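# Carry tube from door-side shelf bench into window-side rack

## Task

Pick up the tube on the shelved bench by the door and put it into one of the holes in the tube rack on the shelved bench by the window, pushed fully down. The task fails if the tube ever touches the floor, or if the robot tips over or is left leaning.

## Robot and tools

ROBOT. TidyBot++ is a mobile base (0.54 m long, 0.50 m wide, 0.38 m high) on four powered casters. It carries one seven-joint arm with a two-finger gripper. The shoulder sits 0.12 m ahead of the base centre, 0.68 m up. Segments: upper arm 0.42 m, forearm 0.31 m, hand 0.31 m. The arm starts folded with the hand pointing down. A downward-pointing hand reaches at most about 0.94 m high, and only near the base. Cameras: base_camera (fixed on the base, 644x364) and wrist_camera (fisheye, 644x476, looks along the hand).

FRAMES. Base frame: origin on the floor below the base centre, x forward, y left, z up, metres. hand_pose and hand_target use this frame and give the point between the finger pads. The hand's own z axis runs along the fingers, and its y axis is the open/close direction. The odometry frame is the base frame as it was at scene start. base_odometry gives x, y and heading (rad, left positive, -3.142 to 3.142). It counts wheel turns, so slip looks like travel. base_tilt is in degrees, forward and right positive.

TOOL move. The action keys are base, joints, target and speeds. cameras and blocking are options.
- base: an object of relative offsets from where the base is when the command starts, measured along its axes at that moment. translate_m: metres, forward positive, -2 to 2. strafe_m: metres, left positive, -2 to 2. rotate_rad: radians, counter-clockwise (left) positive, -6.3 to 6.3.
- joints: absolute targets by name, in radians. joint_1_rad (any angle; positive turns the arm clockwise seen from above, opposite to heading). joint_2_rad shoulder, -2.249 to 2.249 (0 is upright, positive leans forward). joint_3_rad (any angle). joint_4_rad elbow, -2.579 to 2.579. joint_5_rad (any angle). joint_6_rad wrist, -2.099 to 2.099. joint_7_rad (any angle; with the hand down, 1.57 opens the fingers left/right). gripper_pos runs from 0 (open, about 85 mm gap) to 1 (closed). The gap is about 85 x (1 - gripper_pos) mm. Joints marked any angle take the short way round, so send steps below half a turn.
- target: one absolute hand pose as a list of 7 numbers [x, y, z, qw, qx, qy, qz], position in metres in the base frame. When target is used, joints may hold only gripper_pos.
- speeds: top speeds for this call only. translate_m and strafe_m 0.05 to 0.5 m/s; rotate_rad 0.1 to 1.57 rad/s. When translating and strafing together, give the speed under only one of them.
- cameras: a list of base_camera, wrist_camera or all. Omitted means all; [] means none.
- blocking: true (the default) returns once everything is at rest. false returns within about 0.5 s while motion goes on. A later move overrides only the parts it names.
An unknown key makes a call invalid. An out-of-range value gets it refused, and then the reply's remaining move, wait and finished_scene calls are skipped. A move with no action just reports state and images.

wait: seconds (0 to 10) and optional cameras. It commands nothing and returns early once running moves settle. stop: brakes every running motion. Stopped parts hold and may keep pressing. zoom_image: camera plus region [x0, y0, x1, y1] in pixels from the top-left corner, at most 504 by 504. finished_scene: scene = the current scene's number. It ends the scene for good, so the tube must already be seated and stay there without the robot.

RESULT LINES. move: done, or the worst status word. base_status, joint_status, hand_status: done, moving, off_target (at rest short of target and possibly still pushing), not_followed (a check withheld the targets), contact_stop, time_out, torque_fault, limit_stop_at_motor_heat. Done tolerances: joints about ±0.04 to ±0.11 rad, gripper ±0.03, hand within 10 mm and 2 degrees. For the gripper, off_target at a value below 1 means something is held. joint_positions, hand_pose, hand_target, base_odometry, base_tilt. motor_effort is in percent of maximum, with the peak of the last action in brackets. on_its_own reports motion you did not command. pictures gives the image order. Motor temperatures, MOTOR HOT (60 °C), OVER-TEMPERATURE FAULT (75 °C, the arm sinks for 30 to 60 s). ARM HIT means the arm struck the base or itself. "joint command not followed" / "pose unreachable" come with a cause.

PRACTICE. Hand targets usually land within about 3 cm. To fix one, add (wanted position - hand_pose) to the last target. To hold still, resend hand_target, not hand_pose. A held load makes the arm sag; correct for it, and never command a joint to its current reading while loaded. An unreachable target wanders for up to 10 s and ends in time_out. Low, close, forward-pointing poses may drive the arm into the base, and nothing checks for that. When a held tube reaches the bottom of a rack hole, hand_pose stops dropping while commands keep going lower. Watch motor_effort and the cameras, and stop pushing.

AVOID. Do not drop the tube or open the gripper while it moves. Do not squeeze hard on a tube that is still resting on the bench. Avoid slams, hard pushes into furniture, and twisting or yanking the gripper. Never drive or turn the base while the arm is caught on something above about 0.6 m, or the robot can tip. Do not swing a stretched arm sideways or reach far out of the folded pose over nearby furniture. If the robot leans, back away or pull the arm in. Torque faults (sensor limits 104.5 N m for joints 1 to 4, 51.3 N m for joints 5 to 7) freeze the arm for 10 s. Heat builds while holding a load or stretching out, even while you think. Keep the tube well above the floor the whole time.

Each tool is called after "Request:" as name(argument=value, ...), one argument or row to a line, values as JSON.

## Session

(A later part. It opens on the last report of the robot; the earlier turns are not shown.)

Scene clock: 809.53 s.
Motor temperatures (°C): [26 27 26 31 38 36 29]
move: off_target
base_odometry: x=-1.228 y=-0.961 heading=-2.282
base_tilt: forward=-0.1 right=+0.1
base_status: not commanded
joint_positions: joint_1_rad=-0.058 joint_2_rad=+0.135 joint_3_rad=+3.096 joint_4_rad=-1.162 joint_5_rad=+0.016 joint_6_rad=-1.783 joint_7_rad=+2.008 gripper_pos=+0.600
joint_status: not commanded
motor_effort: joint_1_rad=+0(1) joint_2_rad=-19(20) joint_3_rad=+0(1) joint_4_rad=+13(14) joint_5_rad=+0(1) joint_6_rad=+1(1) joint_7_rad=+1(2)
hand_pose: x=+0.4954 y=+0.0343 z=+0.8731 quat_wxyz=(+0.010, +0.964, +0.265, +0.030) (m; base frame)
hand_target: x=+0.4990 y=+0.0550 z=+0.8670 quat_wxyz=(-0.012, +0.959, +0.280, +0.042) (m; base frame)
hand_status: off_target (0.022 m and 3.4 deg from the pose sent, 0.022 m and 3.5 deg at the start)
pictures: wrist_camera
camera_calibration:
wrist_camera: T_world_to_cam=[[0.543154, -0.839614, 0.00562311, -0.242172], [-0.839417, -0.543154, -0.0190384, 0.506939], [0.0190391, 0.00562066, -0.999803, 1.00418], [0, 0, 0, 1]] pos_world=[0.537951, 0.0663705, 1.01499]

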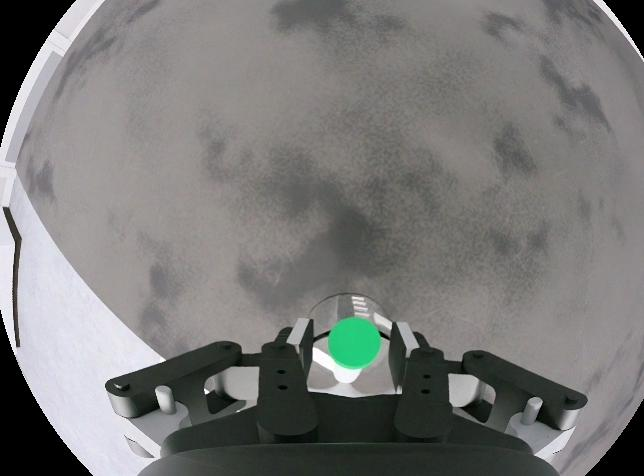

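Request:
move(
  joints={"gripper_pos": 0.69},
  cameras=["wrist_camera"],
)

Request:
zoom_image(
  camera="wrist_camera",
  region=[290, 300, 430, 400],
)

Scene clock: 815.50 s.
Motor temperatures (°C): [26 27 26 31 38 36 29]
move: done
base_odometry: x=-1.228 y=-0.961 heading=-2.282
base_tilt: forward=-0.1 right=+0.1
base_status: not commanded
joint_positions: joint_1_rad=-0.058 joint_2_rad=+0.134 joint_3_rad=+3.096 joint_4_rad=-1.162 joint_5_rad=+0.016 joint_6_rad=-1.783 joint_7_rad=+2.008 gripper_pos=+0.690
joint_status: all done
motor_effort: joint_1_rad=-1(1) joint_2_rad=-19(19) joint_3_rad=+0(1) joint_4_rad=+14(14) joint_5_rad=+0(1) joint_6_rad=+1(1) joint_7_rad=+1(2)
hand_pose: x=+0.4952 y=+0.0343 z=+0.8734 quat_wxyz=(+0.010, +0.964, +0.265, +0.030) (m; base frame)
hand_target: x=+0.4990 y=+0.0550 z=+0.8670 quat_wxyz=(-0.012, +0.959, +0.280, +0.042) (m; base frame)
hand_status: not commanded
pictures: wrist_camera
camera_calibration:
wrist_camera: T_world_to_cam=[[0.543165, -0.839604, 0.00604967, -0.242469], [-0.839388, -0.543168, -0.0199154, 0.507591], [0.0200071, 0.00573934, -0.999783, 1.00399], [0, 0, 0, 1]] pos_world=[0.53768, 0.0663669, 1.01535]

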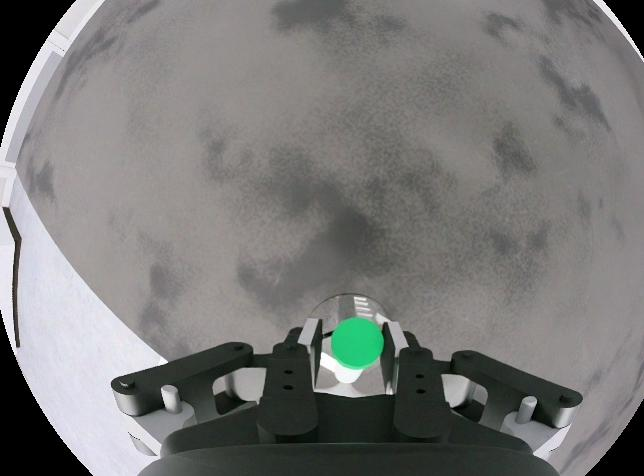

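Scaled by 3.600.

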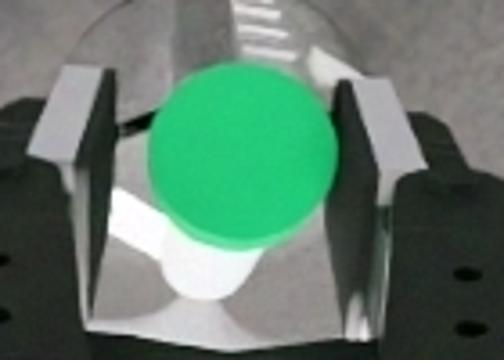

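Request:
move(
  joints={"gripper_pos": 0.8},
  cameras=["wrist_camera"],
)

Request:
zoom_image(
  camera="wrist_camera",
  region=[290, 300, 430, 400],
)

Scene clock: 831.70 s.
Motor temperatures (°C): [26 27 26 31 38 36 29]
move: done
base_odometry: x=-1.228 y=-0.961 heading=-2.282
base_tilt: forward=+0.0 right=+0.1
base_status: not commanded
joint_positions: joint_1_rad=-0.058 joint_2_rad=+0.133 joint_3_rad=+3.096 joint_4_rad=-1.162 joint_5_rad=+0.016 joint_6_rad=-1.782 joint_7_rad=+2.008 gripper_pos=+0.783
joint_status: all done
motor_effort: joint_1_rad=-1(1) joint_2_rad=-19(19) joint_3_rad=-1(1) joint_4_rad=+13(13) joint_5_rad=+0(1) joint_6_rad=+1(1) joint_7_rad=+1(2)
hand_pose: x=+0.4951 y=+0.0343 z=+0.8738 quat_wxyz=(+0.010, +0.964, +0.265, +0.031) (m; base frame)
hand_target: x=+0.4990 y=+0.0550 z=+0.8670 quat_wxyz=(-0.012, +0.959, +0.280, +0.042) (m; base frame)
hand_status: not commanded
pictures: wrist_camera
camera_calibration:
wrist_camera: T_world_to_cam=[[0.543158, -0.839604, 0.00665661, -0.24291], [-0.839362, -0.543167, -0.0209946, 0.508377], [0.0212428, 0.00581608, -0.999757, 1.00378], [0, 0, 0, 1]] pos_world=[0.537328, 0.0663474, 1.01582]

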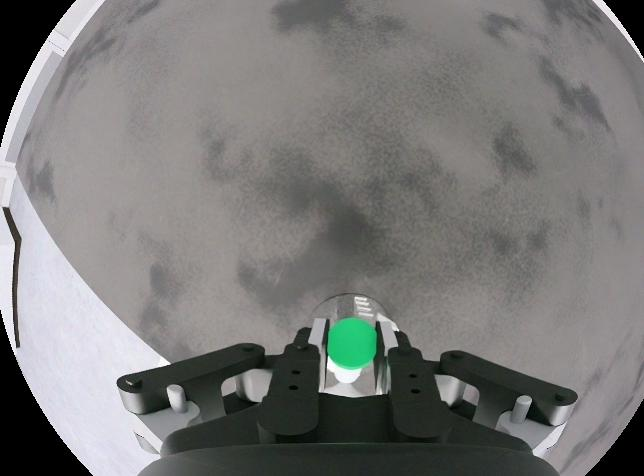

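Scaled by 3.600.

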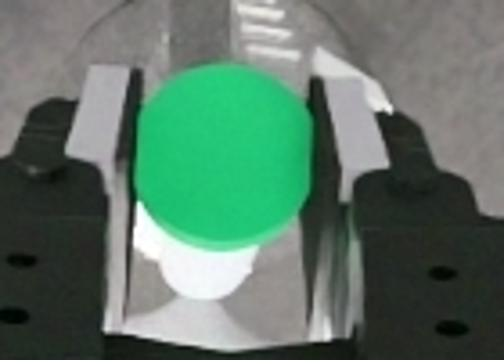

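Request:
move(
  joints={"gripper_pos": 0.87},
  cameras=["wrist_camera"],
)

Request:
zoom_image(
  camera="wrist_camera",
  region=[290, 300, 430, 400],
)

Scene clock: 839.17 s.
Motor temperatures (°C): [26 27 26 31 38 36 29]
move: off_target
base_odometry: x=-1.228 y=-0.961 heading=-2.282
base_tilt: forward=+0.0 right=+0.1
base_status: not commanded
joint_positions: joint_1_rad=-0.058 joint_2_rad=+0.133 joint_3_rad=+3.096 joint_4_rad=-1.162 joint_5_rad=+0.016 joint_6_rad=-1.782 joint_7_rad=+2.008 gripper_pos=+0.796
joint_status: gripper_pos off_target (ended at +0.796, target +0.870)
motor_effort: joint_1_rad=+0(1) joint_2_rad=-19(19) joint_3_rad=+0(1) joint_4_rad=+13(13) joint_5_rad=+0(1) joint_6_rad=+1(1) joint_7_rad=+2(2)
hand_pose: x=+0.4951 y=+0.0343 z=+0.8739 quat_wxyz=(+0.010, +0.964, +0.265, +0.031) (m; base frame)
hand_target: x=+0.4990 y=+0.0550 z=+0.8670 quat_wxyz=(-0.012, +0.959, +0.280, +0.042) (m; base frame)
hand_status: not commanded
pictures: wrist_camera
camera_calibration:
wrist_camera: T_world_to_cam=[[0.543156, -0.839604, 0.00684172, -0.243078], [-0.839353, -0.543168, -0.0213358, 0.508689], [0.0216298, 0.00584608, -0.999749, 1.00366], [0, 0, 0, 1]] pos_world=[0.53729, 0.0663466, 1.01592]

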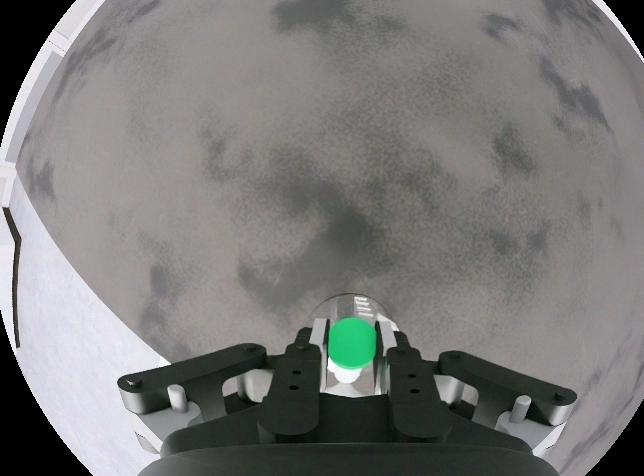

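Scaled by 3.600.

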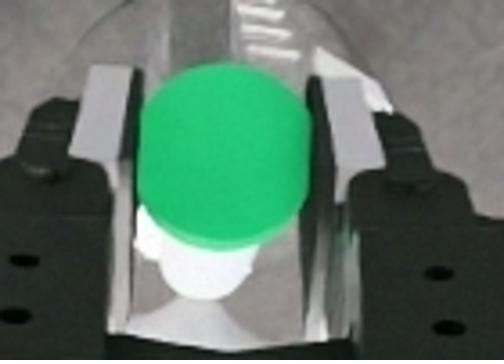

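Request:
move(
  target=[0.499, 0.055, 0.917, -0.0122, 0.9589, 0.2804, 0.0419],
  cameras=["wrist_camera"],
)

Scene clock: 868.77 s.
Motor temperatures (°C): [26 27 26 31 38 36 29]
move: off_target
base_odometry: x=-1.228 y=-0.961 heading=-2.282
base_tilt: forward=-0.1 right=+0.1
base_status: not commanded
joint_positions: joint_1_rad=-0.058 joint_2_rad=+0.144 joint_3_rad=+3.096 joint_4_rad=-0.987 joint_5_rad=+0.016 joint_6_rad=-1.883 joint_7_rad=+2.008 gripper_pos=+0.796
joint_status: not commanded
motor_effort: joint_1_rad=-1(1) joint_2_rad=-19(20) joint_3_rad=+0(1) joint_4_rad=+13(14) joint_5_rad=+0(1) joint_6_rad=+1(2) joint_7_rad=+1(2)
hand_pose: x=+0.5013 y=+0.0346 z=+0.9234 quat_wxyz=(+0.015, +0.963, +0.263, +0.062) (m; base frame)
hand_target: x=+0.4990 y=+0.0550 z=+0.9170 quat_wxyz=(-0.012, +0.959, +0.280, +0.042) (m; base frame)
hand_status: off_target (0.021 m and 4.4 deg from the pose sent, 0.048 m and 3.4 deg at the start)
pictures: wrist_camera
camera_calibration:
wrist_camera: T_world_to_cam=[[0.54018, -0.840833, 0.0347185, -0.270744], [-0.837264, -0.54113, -0.0785328, 0.566872], [0.0848202, 0.0133533, -0.996307, 1.0179], [0, 0, 0, 1]] pos_world=[0.534533, 0.0655087, 1.06806]

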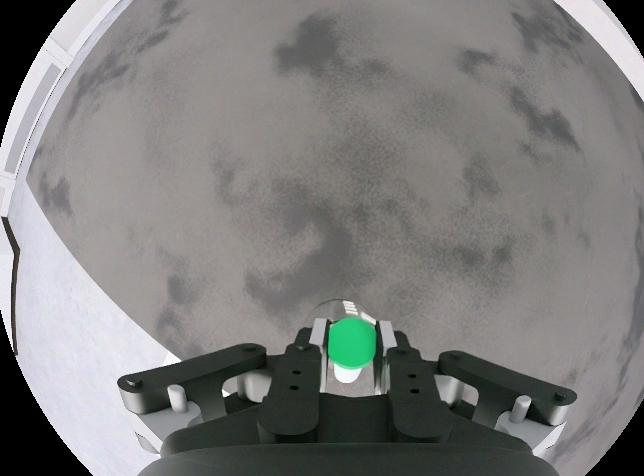

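Request:
move(
  target=[0.487, 0.045, 0.955, -0.0487, 0.9452, 0.2764, 0.1666],
  cameras=["wrist_camera"],
)

Request:
zoom_image(
  camera="wrist_camera",
  region=[250, 260, 450, 420],
)

Scene clock: 883.53 s.
Motor temperatures (°C): [26 27 26 31 38 36 29]
move: off_target
base_odometry: x=-1.228 y=-0.961 heading=-2.282
base_tilt: forward=-0.1 right=+0.1
base_status: not commanded
joint_positions: joint_1_rad=-0.016 joint_2_rad=-0.004 joint_3_rad=+3.166 joint_4_rad=-1.064 joint_5_rad=-0.137 joint_6_rad=-1.802 joint_7_rad=+2.060 gripper_pos=+0.796
joint_status: not commanded
motor_effort: joint_1_rad=+0(1) joint_2_rad=-14(21) joint_3_rad=+0(1) joint_4_rad=+13(14) joint_5_rad=-2(2) joint_6_rad=+2(3) joint_7_rad=+2(2)
hand_pose: x=+0.4768 y=+0.0395 z=+0.9596 quat_wxyz=(-0.028, +0.954, +0.259, +0.150) (m; base frame)
hand_target: x=+0.4870 y=+0.0450 z=+0.9550 quat_wxyz=(-0.049, +0.945, +0.276, +0.167) (m; base frame)
hand_status: off_target (0.012 m and 3.7 deg from the pose sent, 0.036 m and 14.2 deg at the start)
pictures: wrist_camera
camera_calibration:
wrist_camera: T_world_to_cam=[[0.54087, -0.841079, 0.00686055, -0.228225], [-0.808868, -0.522358, -0.269953, 0.721216], [0.230635, 0.14046, -0.962849, 0.949348], [0, 0, 0, 1]] pos_world=[0.487855, 0.0514323, 1.11034]

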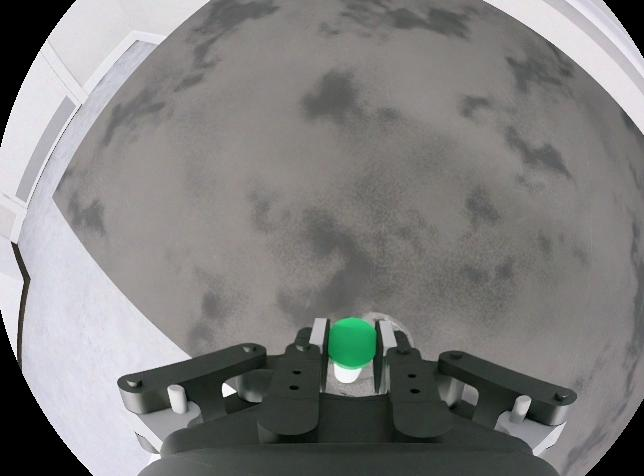

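Scaled by 2.520.

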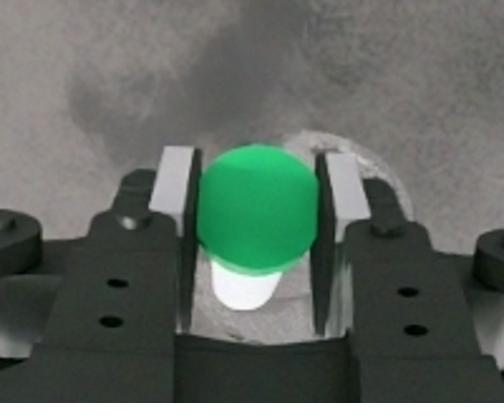

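Request:
move(
  target=[0.485, 0.042, 0.99, -0.096, 0.9019, 0.2638, 0.3283],
  cameras=["wrist_camera"],
)

Request:
zoom_image(
  camera="wrist_camera",
  region=[250, 260, 450, 420],
)

Scene clock: 915.90 s.
Motor temperatures (°C): [26 27 26 31 38 36 29]
move: off_target
base_odometry: x=-1.228 y=-0.961 heading=-2.282
base_tilt: forward=-0.1 right=+0.0
base_status: not commanded
joint_positions: joint_1_rad=-0.168 joint_2_rad=-0.204 joint_3_rad=+3.453 joint_4_rad=-1.295 joint_5_rad=-0.310 joint_6_rad=-1.521 joint_7_rad=+2.175 gripper_pos=+0.796
joint_status: not commanded
motor_effort: joint_1_rad=+0(1) joint_2_rad=-8(15) joint_3_rad=-1(1) joint_4_rad=+14(15) joint_5_rad=-4(4) joint_6_rad=+4(5) joint_7_rad=+1(2)
hand_pose: x=+0.4765 y=+0.0295 z=+0.9865 quat_wxyz=(-0.076, +0.918, +0.244, +0.303) (m; base frame)
hand_target: x=+0.4850 y=+0.0420 z=+0.9900 quat_wxyz=(-0.096, +0.902, +0.264, +0.328) (m; base frame)
hand_status: off_target (0.016 m and 4.7 deg from the pose sent, 0.032 m and 22.7 deg at the start)
pictures: wrist_camera
camera_calibration:
wrist_camera: T_world_to_cam=[[0.534937, -0.844874, 0.00542494, -0.232363], [-0.694261, -0.443217, -0.567063, 0.959153], [0.481501, 0.299577, -0.823657, 0.71516], [0, 0, 0, 1]] pos_world=[0.445853, 0.0145504, 1.13421]

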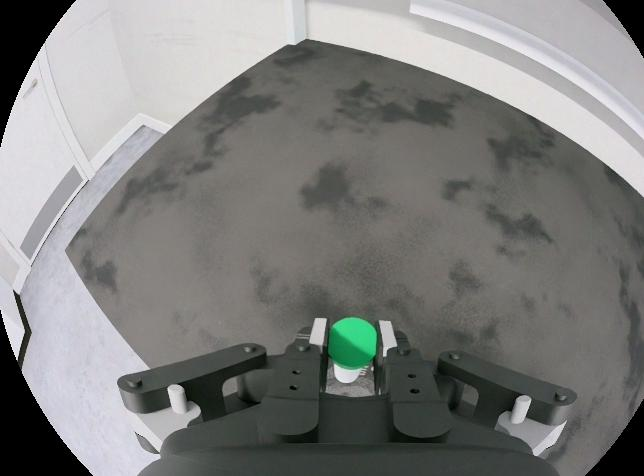

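Scaled by 2.520.

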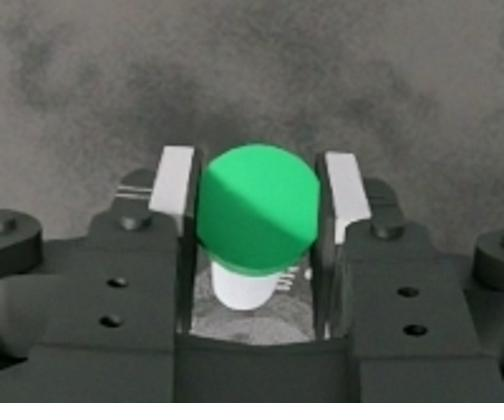

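Request:
move(
  target=[0.485, 0.042, 1.035, -0.096, 0.9019, 0.2638, 0.3283],
  cameras=["wrist_camera"],
)

Scene clock: 926.23 s.
Motor temperatures (°C): [26 27 26 31 38 36 29]
move: off_target
base_odometry: x=-1.228 y=-0.961 heading=-2.282
base_tilt: forward=+0.0 right=+0.1
base_status: not commanded
joint_positions: joint_1_rad=-0.132 joint_2_rad=-0.171 joint_3_rad=+3.453 joint_4_rad=-1.144 joint_5_rad=-0.356 joint_6_rad=-1.585 joint_7_rad=+2.176 gripper_pos=+0.796
joint_status: not commanded
motor_effort: joint_1_rad=+0(1) joint_2_rad=-9(10) joint_3_rad=-1(1) joint_4_rad=+14(15) joint_5_rad=-4(4) joint_6_rad=+5(5) joint_7_rad=+1(2)
hand_pose: x=+0.4847 y=+0.0289 z=+1.0328 quat_wxyz=(-0.072, +0.908, +0.245, +0.333) (m; base frame)
hand_target: x=+0.4850 y=+0.0420 z=+1.0350 quat_wxyz=(-0.096, +0.902, +0.264, +0.328) (m; base frame)
hand_status: off_target (0.013 m and 3.6 deg from the pose sent, 0.051 m and 4.7 deg at the start)
pictures: wrist_camera
camera_calibration:
wrist_camera: T_world_to_cam=[[0.533796, -0.845019, 0.0316922, -0.263999], [-0.656776, -0.437908, -0.613907, 1.02089], [0.532641, 0.306886, -0.788742, 0.688447], [0, 0, 0, 1]] pos_world=[0.44472, 0.0126954, 1.1781]

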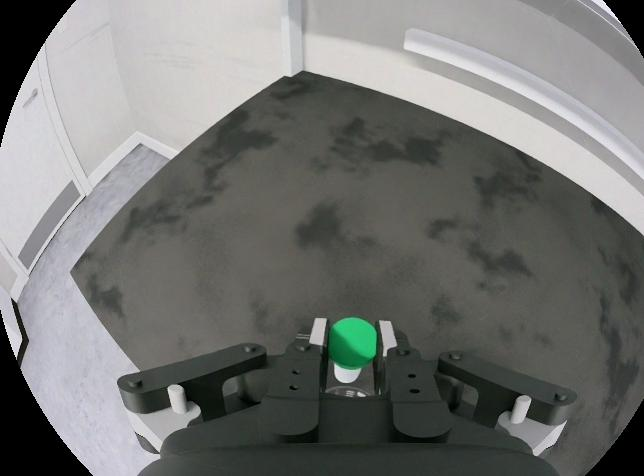

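Request:
move(
  base={"translate_m": -1.2},
  cameras=[],
)

Request:
move(
  base={"rotate_rad": 3.127},
  joints={"joint_1_rad": 0.0, "joint_2_rad": -0.207, "joint_3_rad": 3.14, "joint_4_rad": -1.252, "joint_5_rad": 0.0, "joint_6_rad": -1.446, "joint_7_rad": 1.57},
  cameras=["wrist_camera"],
)

Scene clock: 959.57 s.
Motor temperatures (°C): [26 27 26 31 38 36 29]
move: done
base_odometry: x=-0.444 y=-0.052 heading=-2.282
base_tilt: forward=-0.1 right=+0.1
base_status: done
joint_positions: joint_1_rad=-0.131 joint_2_rad=-0.156 joint_3_rad=+3.453 joint_4_rad=-1.143 joint_5_rad=-0.359 joint_6_rad=-1.590 joint_7_rad=+2.176 gripper_pos=+0.796
joint_status: not commanded
motor_effort: joint_1_rad=+0(1) joint_2_rad=-10(14) joint_3_rad=-1(1) joint_4_rad=+14(15) joint_5_rad=-3(4) joint_6_rad=+5(6) joint_7_rad=+1(2)
hand_pose: x=+0.4886 y=+0.0304 z=+1.0274 quat_wxyz=(-0.075, +0.910, +0.245, +0.325) (m; base frame)
hand_target: x=+0.4850 y=+0.0420 z=+1.0350 quat_wxyz=(-0.096, +0.902, +0.264, +0.328) (m; base frame)
hand_status: not commanded
pictures: none
No camera images: "cameras" was empty.

Scene clock: 962.83 s.
Motor temperatures (°C): [26 27 26 31 38 36 29]
move: done
base_odometry: x=-0.445 y=-0.052 heading=+0.845
base_tilt: forward=-0.1 right=+0.1
base_status: done
joint_positions: joint_1_rad=-0.013 joint_2_rad=-0.191 joint_3_rad=+3.162 joint_4_rad=-1.222 joint_5_rad=-0.058 joint_6_rad=-1.489 joint_7_rad=+1.633 gripper_pos=+0.796
joint_status: all done
motor_effort: joint_1_rad=-1(2) joint_2_rad=-9(13) joint_3_rad=+0(2) joint_4_rad=+14(15) joint_5_rad=-1(5) joint_6_rad=+6(6) joint_7_rad=+1(2)
hand_pose: x=+0.4901 y=+0.0155 z=+1.0041 quat_wxyz=(-0.020, +0.951, +0.032, +0.307) (m; base frame)
hand_target: x=+0.4929 y=+0.0020 z=+1.0036 quat_wxyz=(+0.000, +0.948, +0.000, +0.320) (m; base frame)
hand_status: not commanded
pictures: wrist_camera
camera_calibration:
wrist_camera: T_world_to_cam=[[0.12092, -0.992441, -0.0209616, -0.0198217], [-0.824277, -0.0886197, -0.559208, 1.02269], [0.553123, 0.0848977, -0.828762, 0.700687], [0, 0, 0, 1]] pos_world=[0.457814, 0.0114723, 1.15219]

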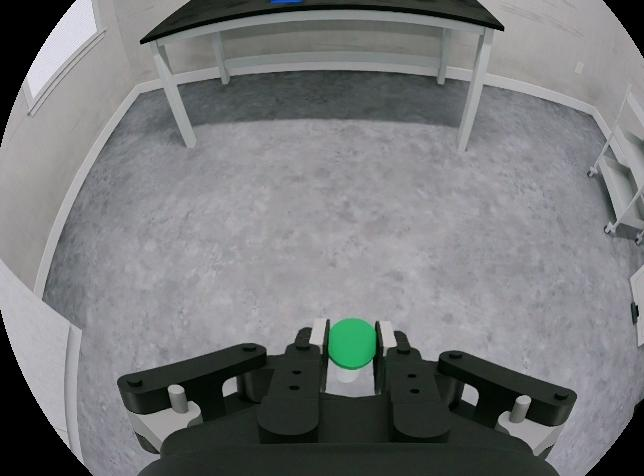

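Request:
move(
  base={"translate_m": 1.115, "strafe_m": 0.352},
  speeds={"translate_m": 0.3},
  cameras=["wrist_camera"],
)

Scene clock: 999.20 s.
Motor temperatures (°C): [26 27 26 31 38 36 29]
move: done
base_odometry: x=+0.033 y=+1.015 heading=+0.846
base_tilt: forward=-0.1 right=+0.0
base_status: done
joint_positions: joint_1_rad=-0.013 joint_2_rad=-0.207 joint_3_rad=+3.162 joint_4_rad=-1.223 joint_5_rad=-0.057 joint_6_rad=-1.488 joint_7_rad=+1.632 gripper_pos=+0.796
joint_status: not commanded
motor_effort: joint_1_rad=+0(1) joint_2_rad=-9(13) joint_3_rad=+0(1) joint_4_rad=+14(15) joint_5_rad=-1(1) joint_6_rad=+5(6) joint_7_rad=+1(2)
hand_pose: x=+0.4852 y=+0.0151 z=+1.0097 quat_wxyz=(-0.019, +0.949, +0.032, +0.314) (m; base frame)
hand_target: x=+0.4929 y=+0.0020 z=+1.0036 quat_wxyz=(+0.000, +0.948, +0.000, +0.320) (m; base frame)
hand_status: not commanded
pictures: wrist_camera
camera_calibration:
wrist_camera: T_world_to_cam=[[0.120284, -0.992559, -0.0189308, -0.0212076], [-0.815662, -0.087941, -0.571806, 1.03027], [0.565886, 0.0842204, -0.820171, 0.693141], [0, 0, 0, 1]] pos_world=[0.450666, 0.0111767, 1.15721]

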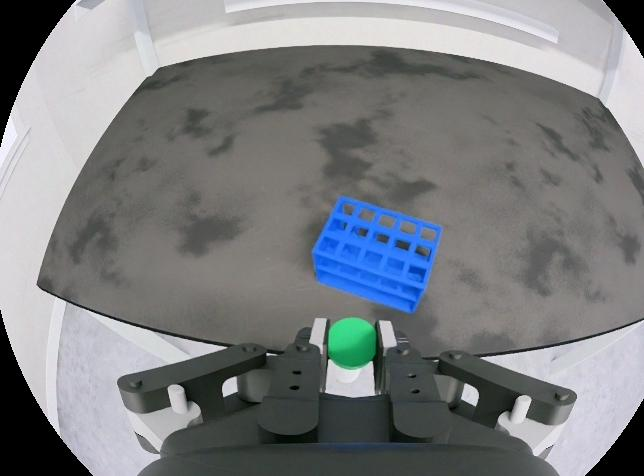

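Request:
zoom_image(
  camera="wrist_camera",
  region=[290, 180, 460, 400],
)

Scaled by 2.291.

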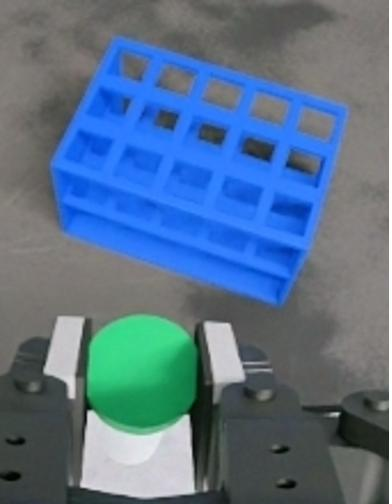

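Request:
move(
  base={"translate_m": 0.13, "strafe_m": -0.009},
  speeds={"translate_m": 0.1},
  cameras=["wrist_camera", "base_camera"],
)

Request:
zoom_image(
  camera="wrist_camera",
  region=[270, 250, 450, 400],
)

Scene clock: 1046.50 s.
Motor temperatures (°C): [26 27 26 31 38 36 29]
move: done
base_odometry: x=+0.126 y=+1.107 heading=+0.846
base_tilt: forward=-0.1 right=+0.1
base_status: done
joint_positions: joint_1_rad=-0.013 joint_2_rad=-0.209 joint_3_rad=+3.162 joint_4_rad=-1.223 joint_5_rad=-0.057 joint_6_rad=-1.487 joint_7_rad=+1.632 gripper_pos=+0.796
joint_status: not commanded
motor_effort: joint_1_rad=-1(1) joint_2_rad=-9(13) joint_3_rad=+0(1) joint_4_rad=+14(15) joint_5_rad=-1(1) joint_6_rad=+5(6) joint_7_rad=+1(2)
hand_pose: x=+0.4847 y=+0.0151 z=+1.0105 quat_wxyz=(-0.019, +0.948, +0.032, +0.315) (m; base frame)
hand_target: x=+0.4929 y=+0.0020 z=+1.0036 quat_wxyz=(+0.000, +0.948, +0.000, +0.320) (m; base frame)
hand_status: not commanded
pictures: base_camera, wrist_camera
camera_calibration:
wrist_camera: T_world_to_cam=[[0.120177, -0.992579, -0.0185723, -0.0214909], [-0.814079, -0.0878233, -0.574075, 1.03187], [0.568184, 0.0841099, -0.818592, 0.691397], [0, 0, 0, 1]] pos_world=[0.449769, 0.0111378, 1.15795]

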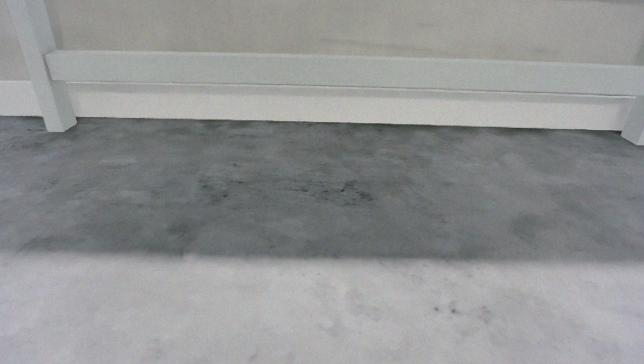

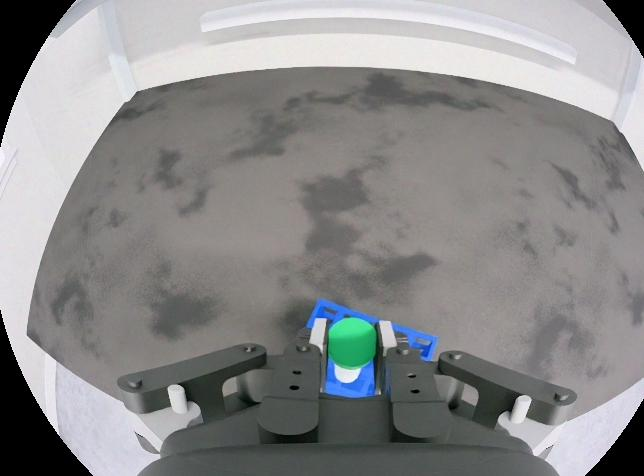

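Scaled by 2.800.

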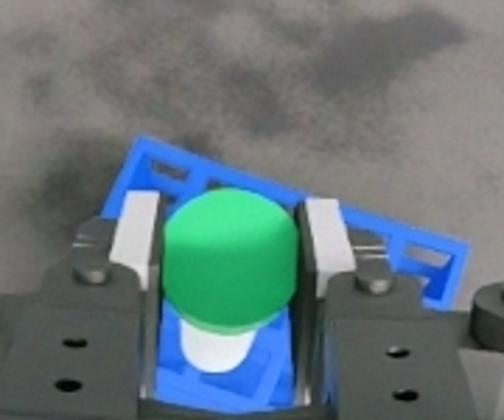

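Request:
zoom_image(
  camera="wrist_camera",
  region=[315, 310, 390, 400],
)

Scaled by 5.600.

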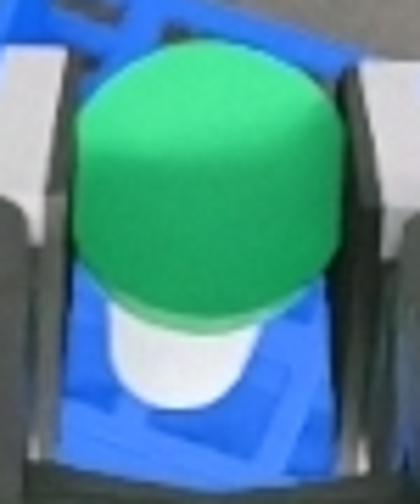

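Request:
move(
  base={"translate_m": 0.0085, "strafe_m": -0.004},
  speeds={"translate_m": 0.05},
  joints={"joint_2_rad": -0.232, "joint_4_rad": -1.343, "joint_6_rad": -1.380},
  cameras=["wrist_camera"],
)

Request:
zoom_image(
  camera="wrist_camera",
  region=[300, 280, 450, 400],
)

Scene clock: 1105.40 s.
Motor temperatures (°C): [26 27 26 31 38 36 29]
move: done
base_odometry: x=+0.134 y=+1.111 heading=+0.846
base_tilt: forward=-0.1 right=+0.1
base_status: done
joint_positions: joint_1_rad=-0.012 joint_2_rad=-0.217 joint_3_rad=+3.162 joint_4_rad=-1.315 joint_5_rad=-0.056 joint_6_rad=-1.429 joint_7_rad=+1.632 gripper_pos=+0.796
joint_status: all done
motor_effort: joint_1_rad=+0(1) joint_2_rad=-9(11) joint_3_rad=+0(1) joint_4_rad=+15(16) joint_5_rad=-1(1) joint_6_rad=+5(7) joint_7_rad=+1(2)
hand_pose: x=+0.4877 y=+0.0148 z=+0.9819 quat_wxyz=(-0.019, +0.952, +0.030, +0.303) (m; base frame)
hand_target: x=+0.4925 y=+0.0020 z=+0.9831 quat_wxyz=(+0.000, +0.948, +0.000, +0.320) (m; base frame)
hand_status: not commanded
pictures: wrist_camera
camera_calibration:
wrist_camera: T_world_to_cam=[[0.116471, -0.992937, -0.0225883, -0.0169506], [-0.829211, -0.0846976, -0.552482, 1.004], [0.546666, 0.0830786, -0.833219, 0.691233], [0, 0, 0, 1]] pos_world=[0.456629, 0.0107791, 1.13026]

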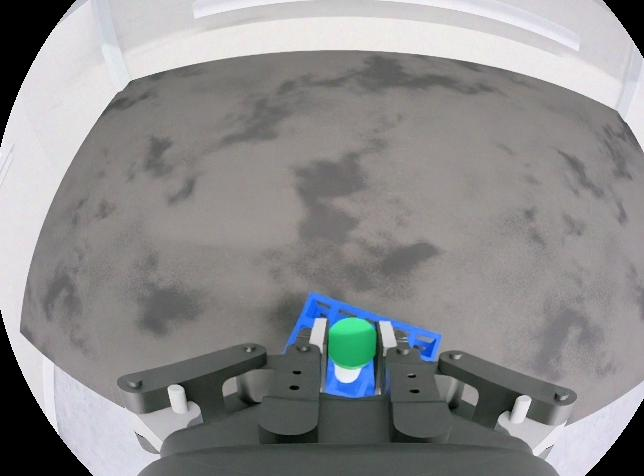

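Scaled by 3.360.

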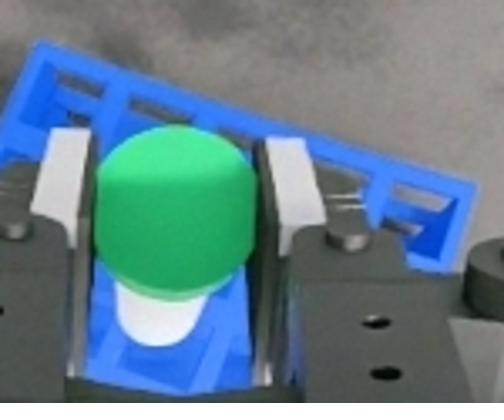

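Request:
zoom_image(
  camera="wrist_camera",
  region=[315, 330, 390, 400],
)

Scaled by 6.720.

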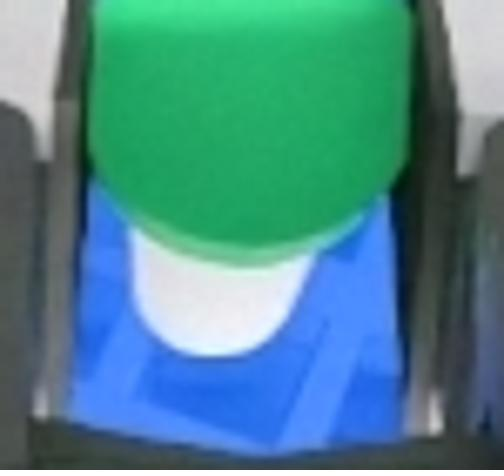

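Request:
move(
  joints={"joint_2_rad": -0.269, "joint_4_rad": -1.415, "joint_6_rad": -1.315},
  cameras=["wrist_camera"],
)

Request:
zoom_image(
  camera="wrist_camera",
  region=[315, 330, 390, 400],
)

Scene clock: 1155.70 s.
Motor temperatures (°C): [26 27 25 31 38 36 29]
move: done
base_odometry: x=+0.134 y=+1.111 heading=+0.846
base_tilt: forward=-0.1 right=+0.1
base_status: not commanded
joint_positions: joint_1_rad=-0.012 joint_2_rad=-0.255 joint_3_rad=+3.162 joint_4_rad=-1.386 joint_5_rad=-0.056 joint_6_rad=-1.365 joint_7_rad=+1.632 gripper_pos=+0.796
joint_status: all done
motor_effort: joint_1_rad=+0(1) joint_2_rad=-8(10) joint_3_rad=+0(0) joint_4_rad=+16(16) joint_5_rad=-1(1) joint_6_rad=+6(7) joint_7_rad=+0(2)
hand_pose: x=+0.4847 y=+0.0145 z=+0.9751 quat_wxyz=(-0.019, +0.947, +0.028, +0.318) (m; base frame)
hand_target: x=+0.4895 y=+0.0020 z=+0.9751 quat_wxyz=(+0.000, +0.943, +0.000, +0.334) (m; base frame)
hand_status: not commanded
pictures: wrist_camera
camera_calibration:
wrist_camera: T_world_to_cam=[[0.113972, -0.993263, -0.0209619, -0.0174251], [-0.811195, -0.080858, -0.579159, 1.01496], [0.573562, 0.0830121, -0.814945, 0.656301], [0, 0, 0, 1]] pos_world=[0.448885, 0.0102789, 1.12231]

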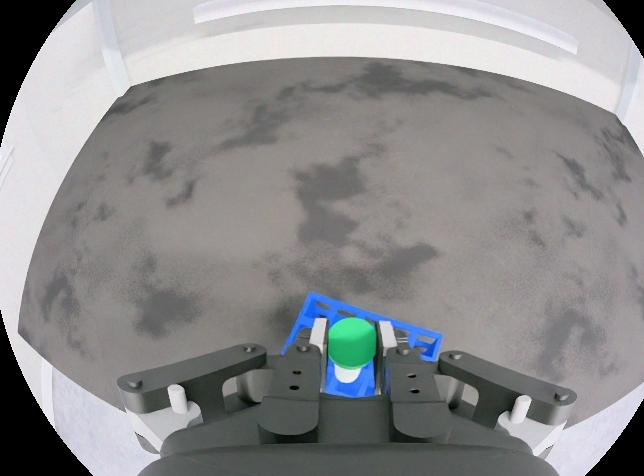

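Scaled by 6.720.

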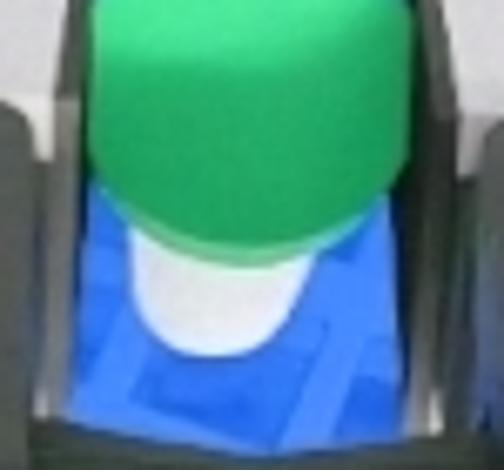

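Request:
zoom_image(
  camera="wrist_camera",
  region=[280, 285, 370, 360],
)

Request:
zoom_image(
  camera="wrist_camera",
  region=[370, 300, 460, 375],
)

Request:
zoom_image(
  camera="wrist_camera",
  region=[325, 365, 375, 400],
)

Scaled by 5.600.

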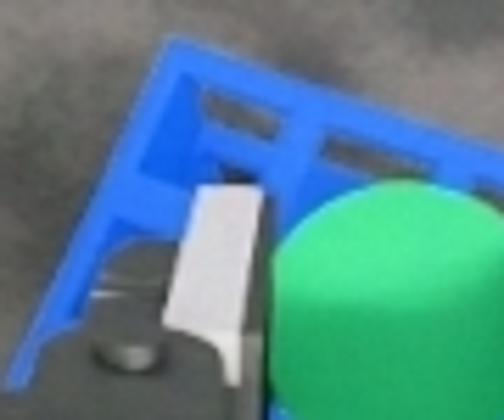

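Scaled by 5.600.

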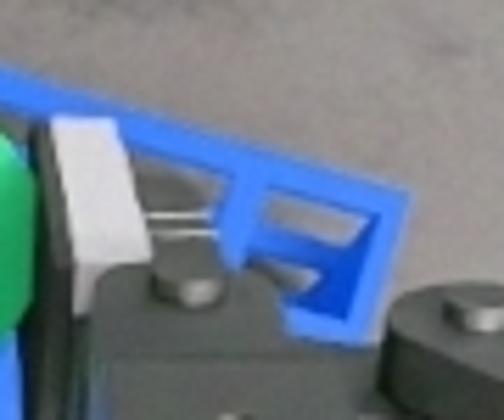

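Scaled by 10.080.

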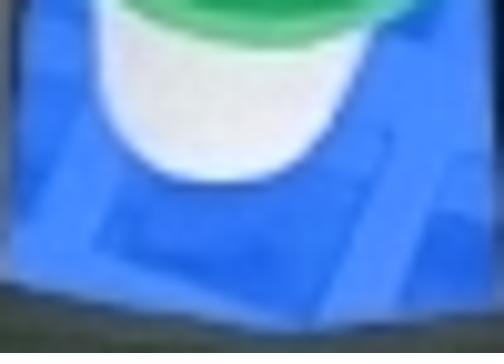

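Request:
move(
  base={"translate_m": 0.0, "strafe_m": -0.0025},
  speeds={"strafe_m": 0.05},
  cameras=["wrist_camera"],
)

Request:
zoom_image(
  camera="wrist_camera",
  region=[325, 365, 375, 400],
)

Scene clock: 1248.00 s.
Motor temperatures (°C): [26 26 25 30 38 36 29]
move: done
base_odometry: x=+0.136 y=+1.109 heading=+0.846
base_tilt: forward=-0.1 right=+0.1
base_status: done
joint_positions: joint_1_rad=-0.011 joint_2_rad=-0.256 joint_3_rad=+3.159 joint_4_rad=-1.386 joint_5_rad=-0.052 joint_6_rad=-1.363 joint_7_rad=+1.632 gripper_pos=+0.796
joint_status: not commanded
motor_effort: joint_1_rad=+0(2) joint_2_rad=-8(9) joint_3_rad=+2(4) joint_4_rad=+16(16) joint_5_rad=+0(3) joint_6_rad=+6(6) joint_7_rad=+1(1)
hand_pose: x=+0.4847 y=+0.0137 z=+0.9756 quat_wxyz=(-0.017, +0.947, +0.029, +0.319) (m; base frame)
hand_target: x=+0.4895 y=+0.0020 z=+0.9751 quat_wxyz=(+0.000, +0.943, +0.000, +0.334) (m; base frame)
hand_status: not commanded
pictures: wrist_camera
camera_calibration:
wrist_camera: T_world_to_cam=[[0.113014, -0.993457, -0.0164391, -0.0221025], [-0.809886, -0.0825216, -0.580754, 1.01618], [0.575598, 0.0789473, -0.813913, 0.654866], [0, 0, 0, 1]] pos_world=[0.448551, 0.0101993, 1.12279]

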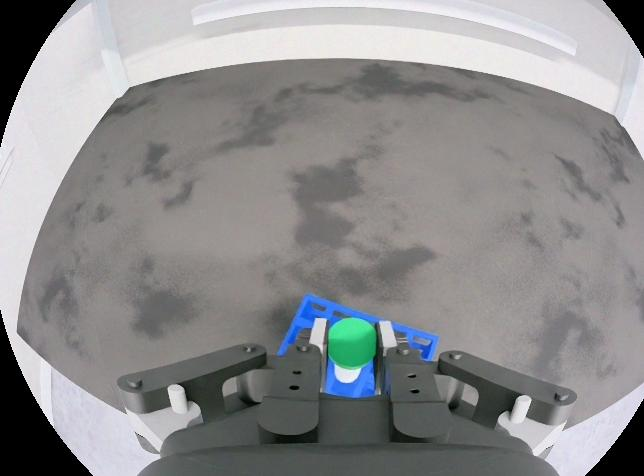

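Scaled by 10.080.

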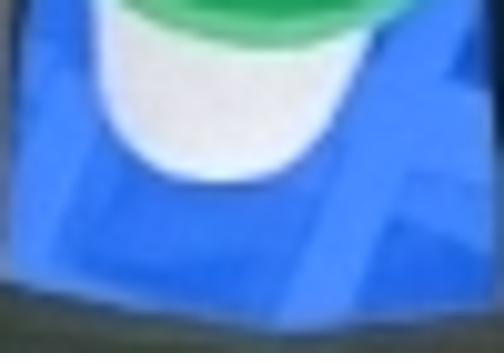

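Request:
move(
  joints={"joint_2_rad": -0.288, "joint_4_rad": -1.497, "joint_6_rad": -1.254},
  cameras=["wrist_camera"],
)

Request:
zoom_image(
  camera="wrist_camera",
  region=[300, 300, 400, 400],
)

Scene clock: 1265.13 s.
Motor temperatures (°C): [26 26 25 30 38 36 29]
move: done
base_odometry: x=+0.136 y=+1.109 heading=+0.846
base_tilt: forward=-0.1 right=+0.1
base_status: not commanded
joint_positions: joint_1_rad=-0.011 joint_2_rad=-0.273 joint_3_rad=+3.159 joint_4_rad=-1.468 joint_5_rad=-0.052 joint_6_rad=-1.304 joint_7_rad=+1.632 gripper_pos=+0.796
joint_status: all done
motor_effort: joint_1_rad=+0(1) joint_2_rad=-8(9) joint_3_rad=+0(0) joint_4_rad=+15(17) joint_5_rad=-1(1) joint_6_rad=+5(6) joint_7_rad=+1(2)
hand_pose: x=+0.4845 y=+0.0136 z=+0.9536 quat_wxyz=(-0.018, +0.948, +0.027, +0.316) (m; base frame)
hand_target: x=+0.4889 y=+0.0020 z=+0.9542 quat_wxyz=(+0.000, +0.943, +0.000, +0.333) (m; base frame)
hand_status: not commanded
pictures: wrist_camera
camera_calibration:
wrist_camera: T_world_to_cam=[[0.110271, -0.993728, -0.0185645, -0.0192393], [-0.813929, -0.0795682, -0.575489, 1.00012], [0.570403, 0.07857, -0.817599, 0.643153], [0, 0, 0, 1]] pos_world=[0.449293, 0.00992669, 1.10104]

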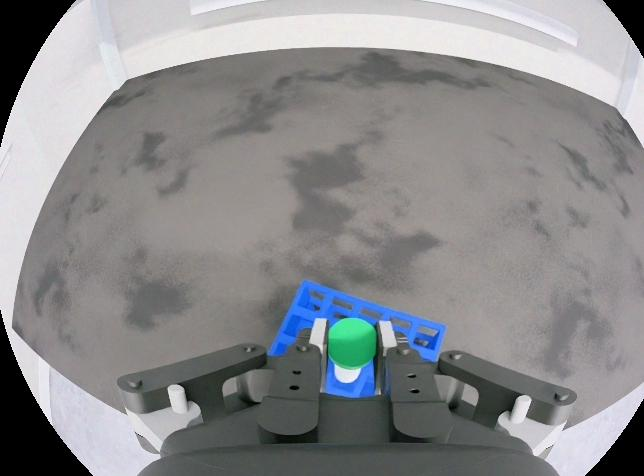

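Scaled by 5.040.

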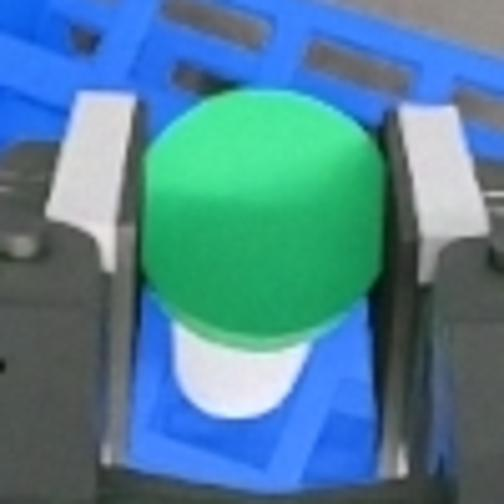

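Request:
zoom_image(
  camera="wrist_camera",
  region=[325, 365, 375, 400],
)

Scaled by 10.080.

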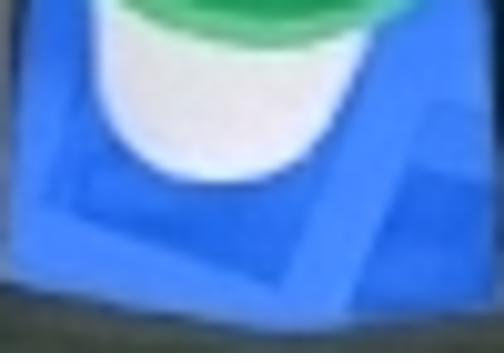

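Request:
move(
  joints={"joint_2_rad": -0.304, "joint_4_rad": -1.575, "joint_6_rad": -1.190},
  cameras=["wrist_camera"],
)

Request:
zoom_image(
  camera="wrist_camera",
  region=[325, 365, 375, 400],
)

Scene clock: 1290.43 s.
Motor temperatures (°C): [26 26 25 30 38 36 29]
move: done
base_odometry: x=+0.136 y=+1.109 heading=+0.846
base_tilt: forward=-0.1 right=+0.0
base_status: not commanded
joint_positions: joint_1_rad=-0.011 joint_2_rad=-0.290 joint_3_rad=+3.159 joint_4_rad=-1.546 joint_5_rad=-0.052 joint_6_rad=-1.240 joint_7_rad=+1.632 gripper_pos=+0.796
joint_status: all done
motor_effort: joint_1_rad=+0(1) joint_2_rad=-7(8) joint_3_rad=+0(1) joint_4_rad=+16(17) joint_5_rad=-1(1) joint_6_rad=+6(6) joint_7_rad=+1(2)
hand_pose: x=+0.4852 y=+0.0133 z=+0.9343 quat_wxyz=(-0.018, +0.948, +0.025, +0.318) (m; base frame)
hand_target: x=+0.4892 y=+0.0020 z=+0.9342 quat_wxyz=(+0.000, +0.943, +0.000, +0.334) (m; base frame)
hand_status: not commanded
pictures: wrist_camera
camera_calibration:
wrist_camera: T_world_to_cam=[[0.107219, -0.994042, -0.0196152, -0.017463], [-0.81223, -0.076196, -0.57834, 0.991284], [0.573399, 0.0779409, -0.81556, 0.623629], [0, 0, 0, 1]] pos_world=[0.449435, 0.00956674, 1.08156]

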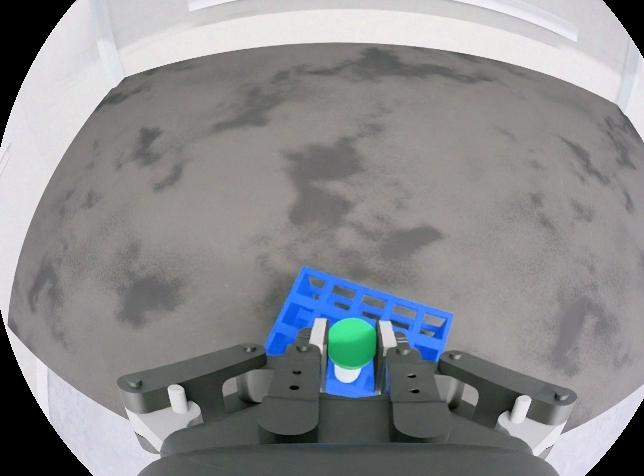

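Scaled by 10.080.

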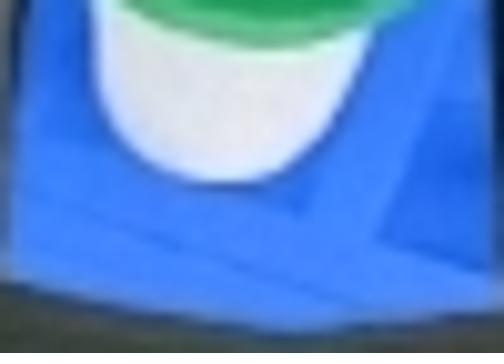

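Request:
zoom_image(
  camera="wrist_camera",
  region=[260, 255, 470, 400],
)

Scaled by 2.400.

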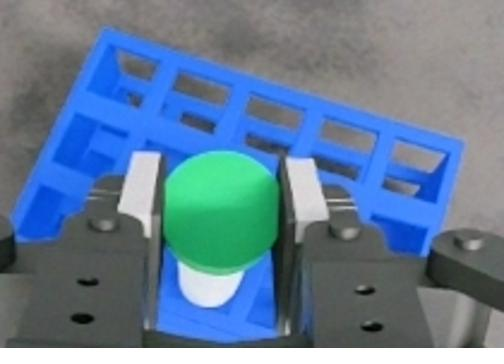

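Request:
move(
  joints={"joint_2_rad": -0.317, "joint_4_rad": -1.650, "joint_6_rad": -1.128},
  cameras=["wrist_camera"],
)

Request:
zoom_image(
  camera="wrist_camera",
  region=[260, 255, 470, 400],
)

Scene clock: 1325.80 s.
Motor temperatures (°C): [26 26 25 30 38 36 29]
move: done
base_odometry: x=+0.136 y=+1.109 heading=+0.846
base_tilt: forward=-0.1 right=+0.0
base_status: not commanded
joint_positions: joint_1_rad=-0.011 joint_2_rad=-0.303 joint_3_rad=+3.159 joint_4_rad=-1.621 joint_5_rad=-0.052 joint_6_rad=-1.178 joint_7_rad=+1.632 gripper_pos=+0.796
joint_status: all done
motor_effort: joint_1_rad=+0(1) joint_2_rad=-7(8) joint_3_rad=+0(0) joint_4_rad=+16(18) joint_5_rad=-1(1) joint_6_rad=+6(6) joint_7_rad=+1(2)
hand_pose: x=+0.4854 y=+0.0130 z=+0.9138 quat_wxyz=(-0.018, +0.948, +0.024, +0.318) (m; base frame)
hand_target: x=+0.4892 y=+0.0020 z=+0.9137 quat_wxyz=(+0.000, +0.943, +0.000, +0.334) (m; base frame)
hand_status: not commanded
pictures: wrist_camera
camera_calibration:
wrist_camera: T_world_to_cam=[[0.104223, -0.994337, -0.0207937, -0.0156264], [-0.812873, -0.0731192, -0.577833, 0.979402], [0.57304, 0.0771263, -0.81589, 0.607348], [0, 0, 0, 1]] pos_world=[0.449724, 0.0092327, 1.06113]

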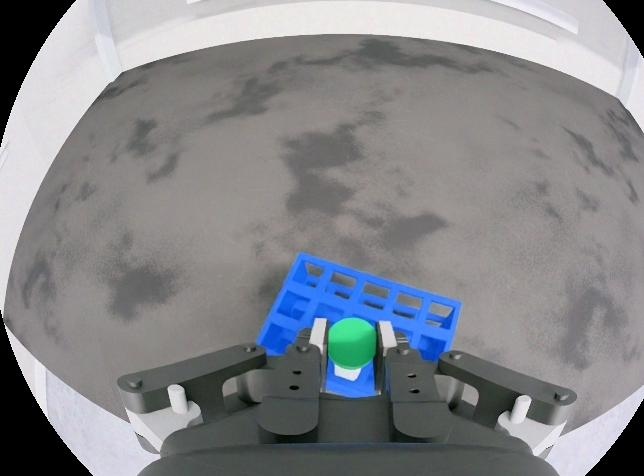

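Scaled by 2.400.

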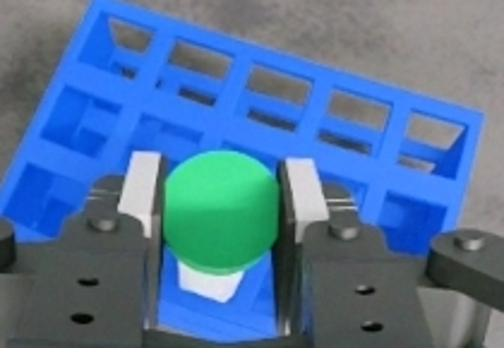

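Request:
move(
  joints={"joint_2_rad": -0.325, "joint_4_rad": -1.7045, "joint_6_rad": -1.082},
  cameras=["wrist_camera"],
)

Request:
zoom_image(
  camera="wrist_camera",
  region=[260, 235, 470, 400],
)

Scene clock: 1336.53 s.
Motor temperatures (°C): [26 26 25 30 38 36 29]
move: done
base_odometry: x=+0.136 y=+1.109 heading=+0.846
base_tilt: forward=-0.1 right=+0.1
base_status: not commanded
joint_positions: joint_1_rad=-0.011 joint_2_rad=-0.312 joint_3_rad=+3.159 joint_4_rad=-1.672 joint_5_rad=-0.052 joint_6_rad=-1.128 joint_7_rad=+1.632 gripper_pos=+0.796
joint_status: all done
motor_effort: joint_1_rad=+0(1) joint_2_rad=-7(8) joint_3_rad=+0(0) joint_4_rad=+16(17) joint_5_rad=-1(1) joint_6_rad=+5(6) joint_7_rad=+0(1)
hand_pose: x=+0.4866 y=+0.0127 z=+0.9014 quat_wxyz=(-0.018, +0.946, +0.023, +0.322) (m; base frame)
hand_target: x=+0.4890 y=+0.0020 z=+0.8983 quat_wxyz=(+0.000, +0.943, +0.000, +0.334) (m; base frame)
hand_status: not commanded
pictures: wrist_camera
camera_calibration:
wrist_camera: T_world_to_cam=[[0.101899, -0.99458, -0.0206646, -0.0152825], [-0.808392, -0.070681, -0.584386, 0.976938], [0.579758, 0.0762532, -0.811213, 0.589041], [0, 0, 0, 1]] pos_world=[0.449805, 0.00893509, 1.04843]

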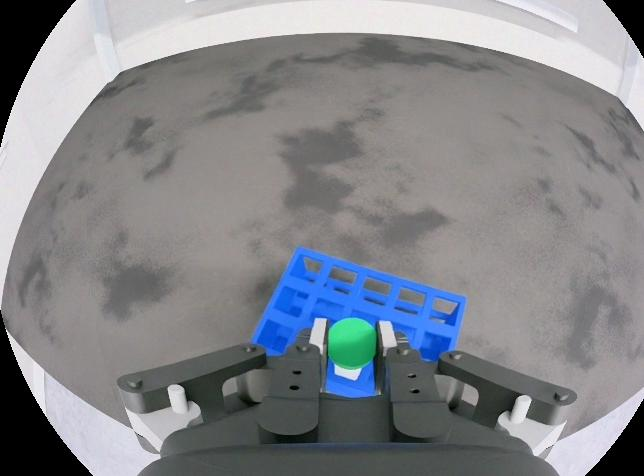

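Scaled by 2.400.

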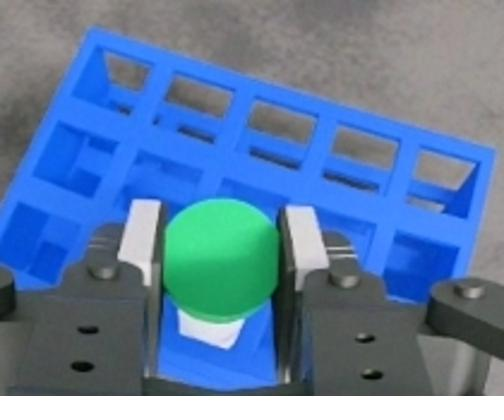

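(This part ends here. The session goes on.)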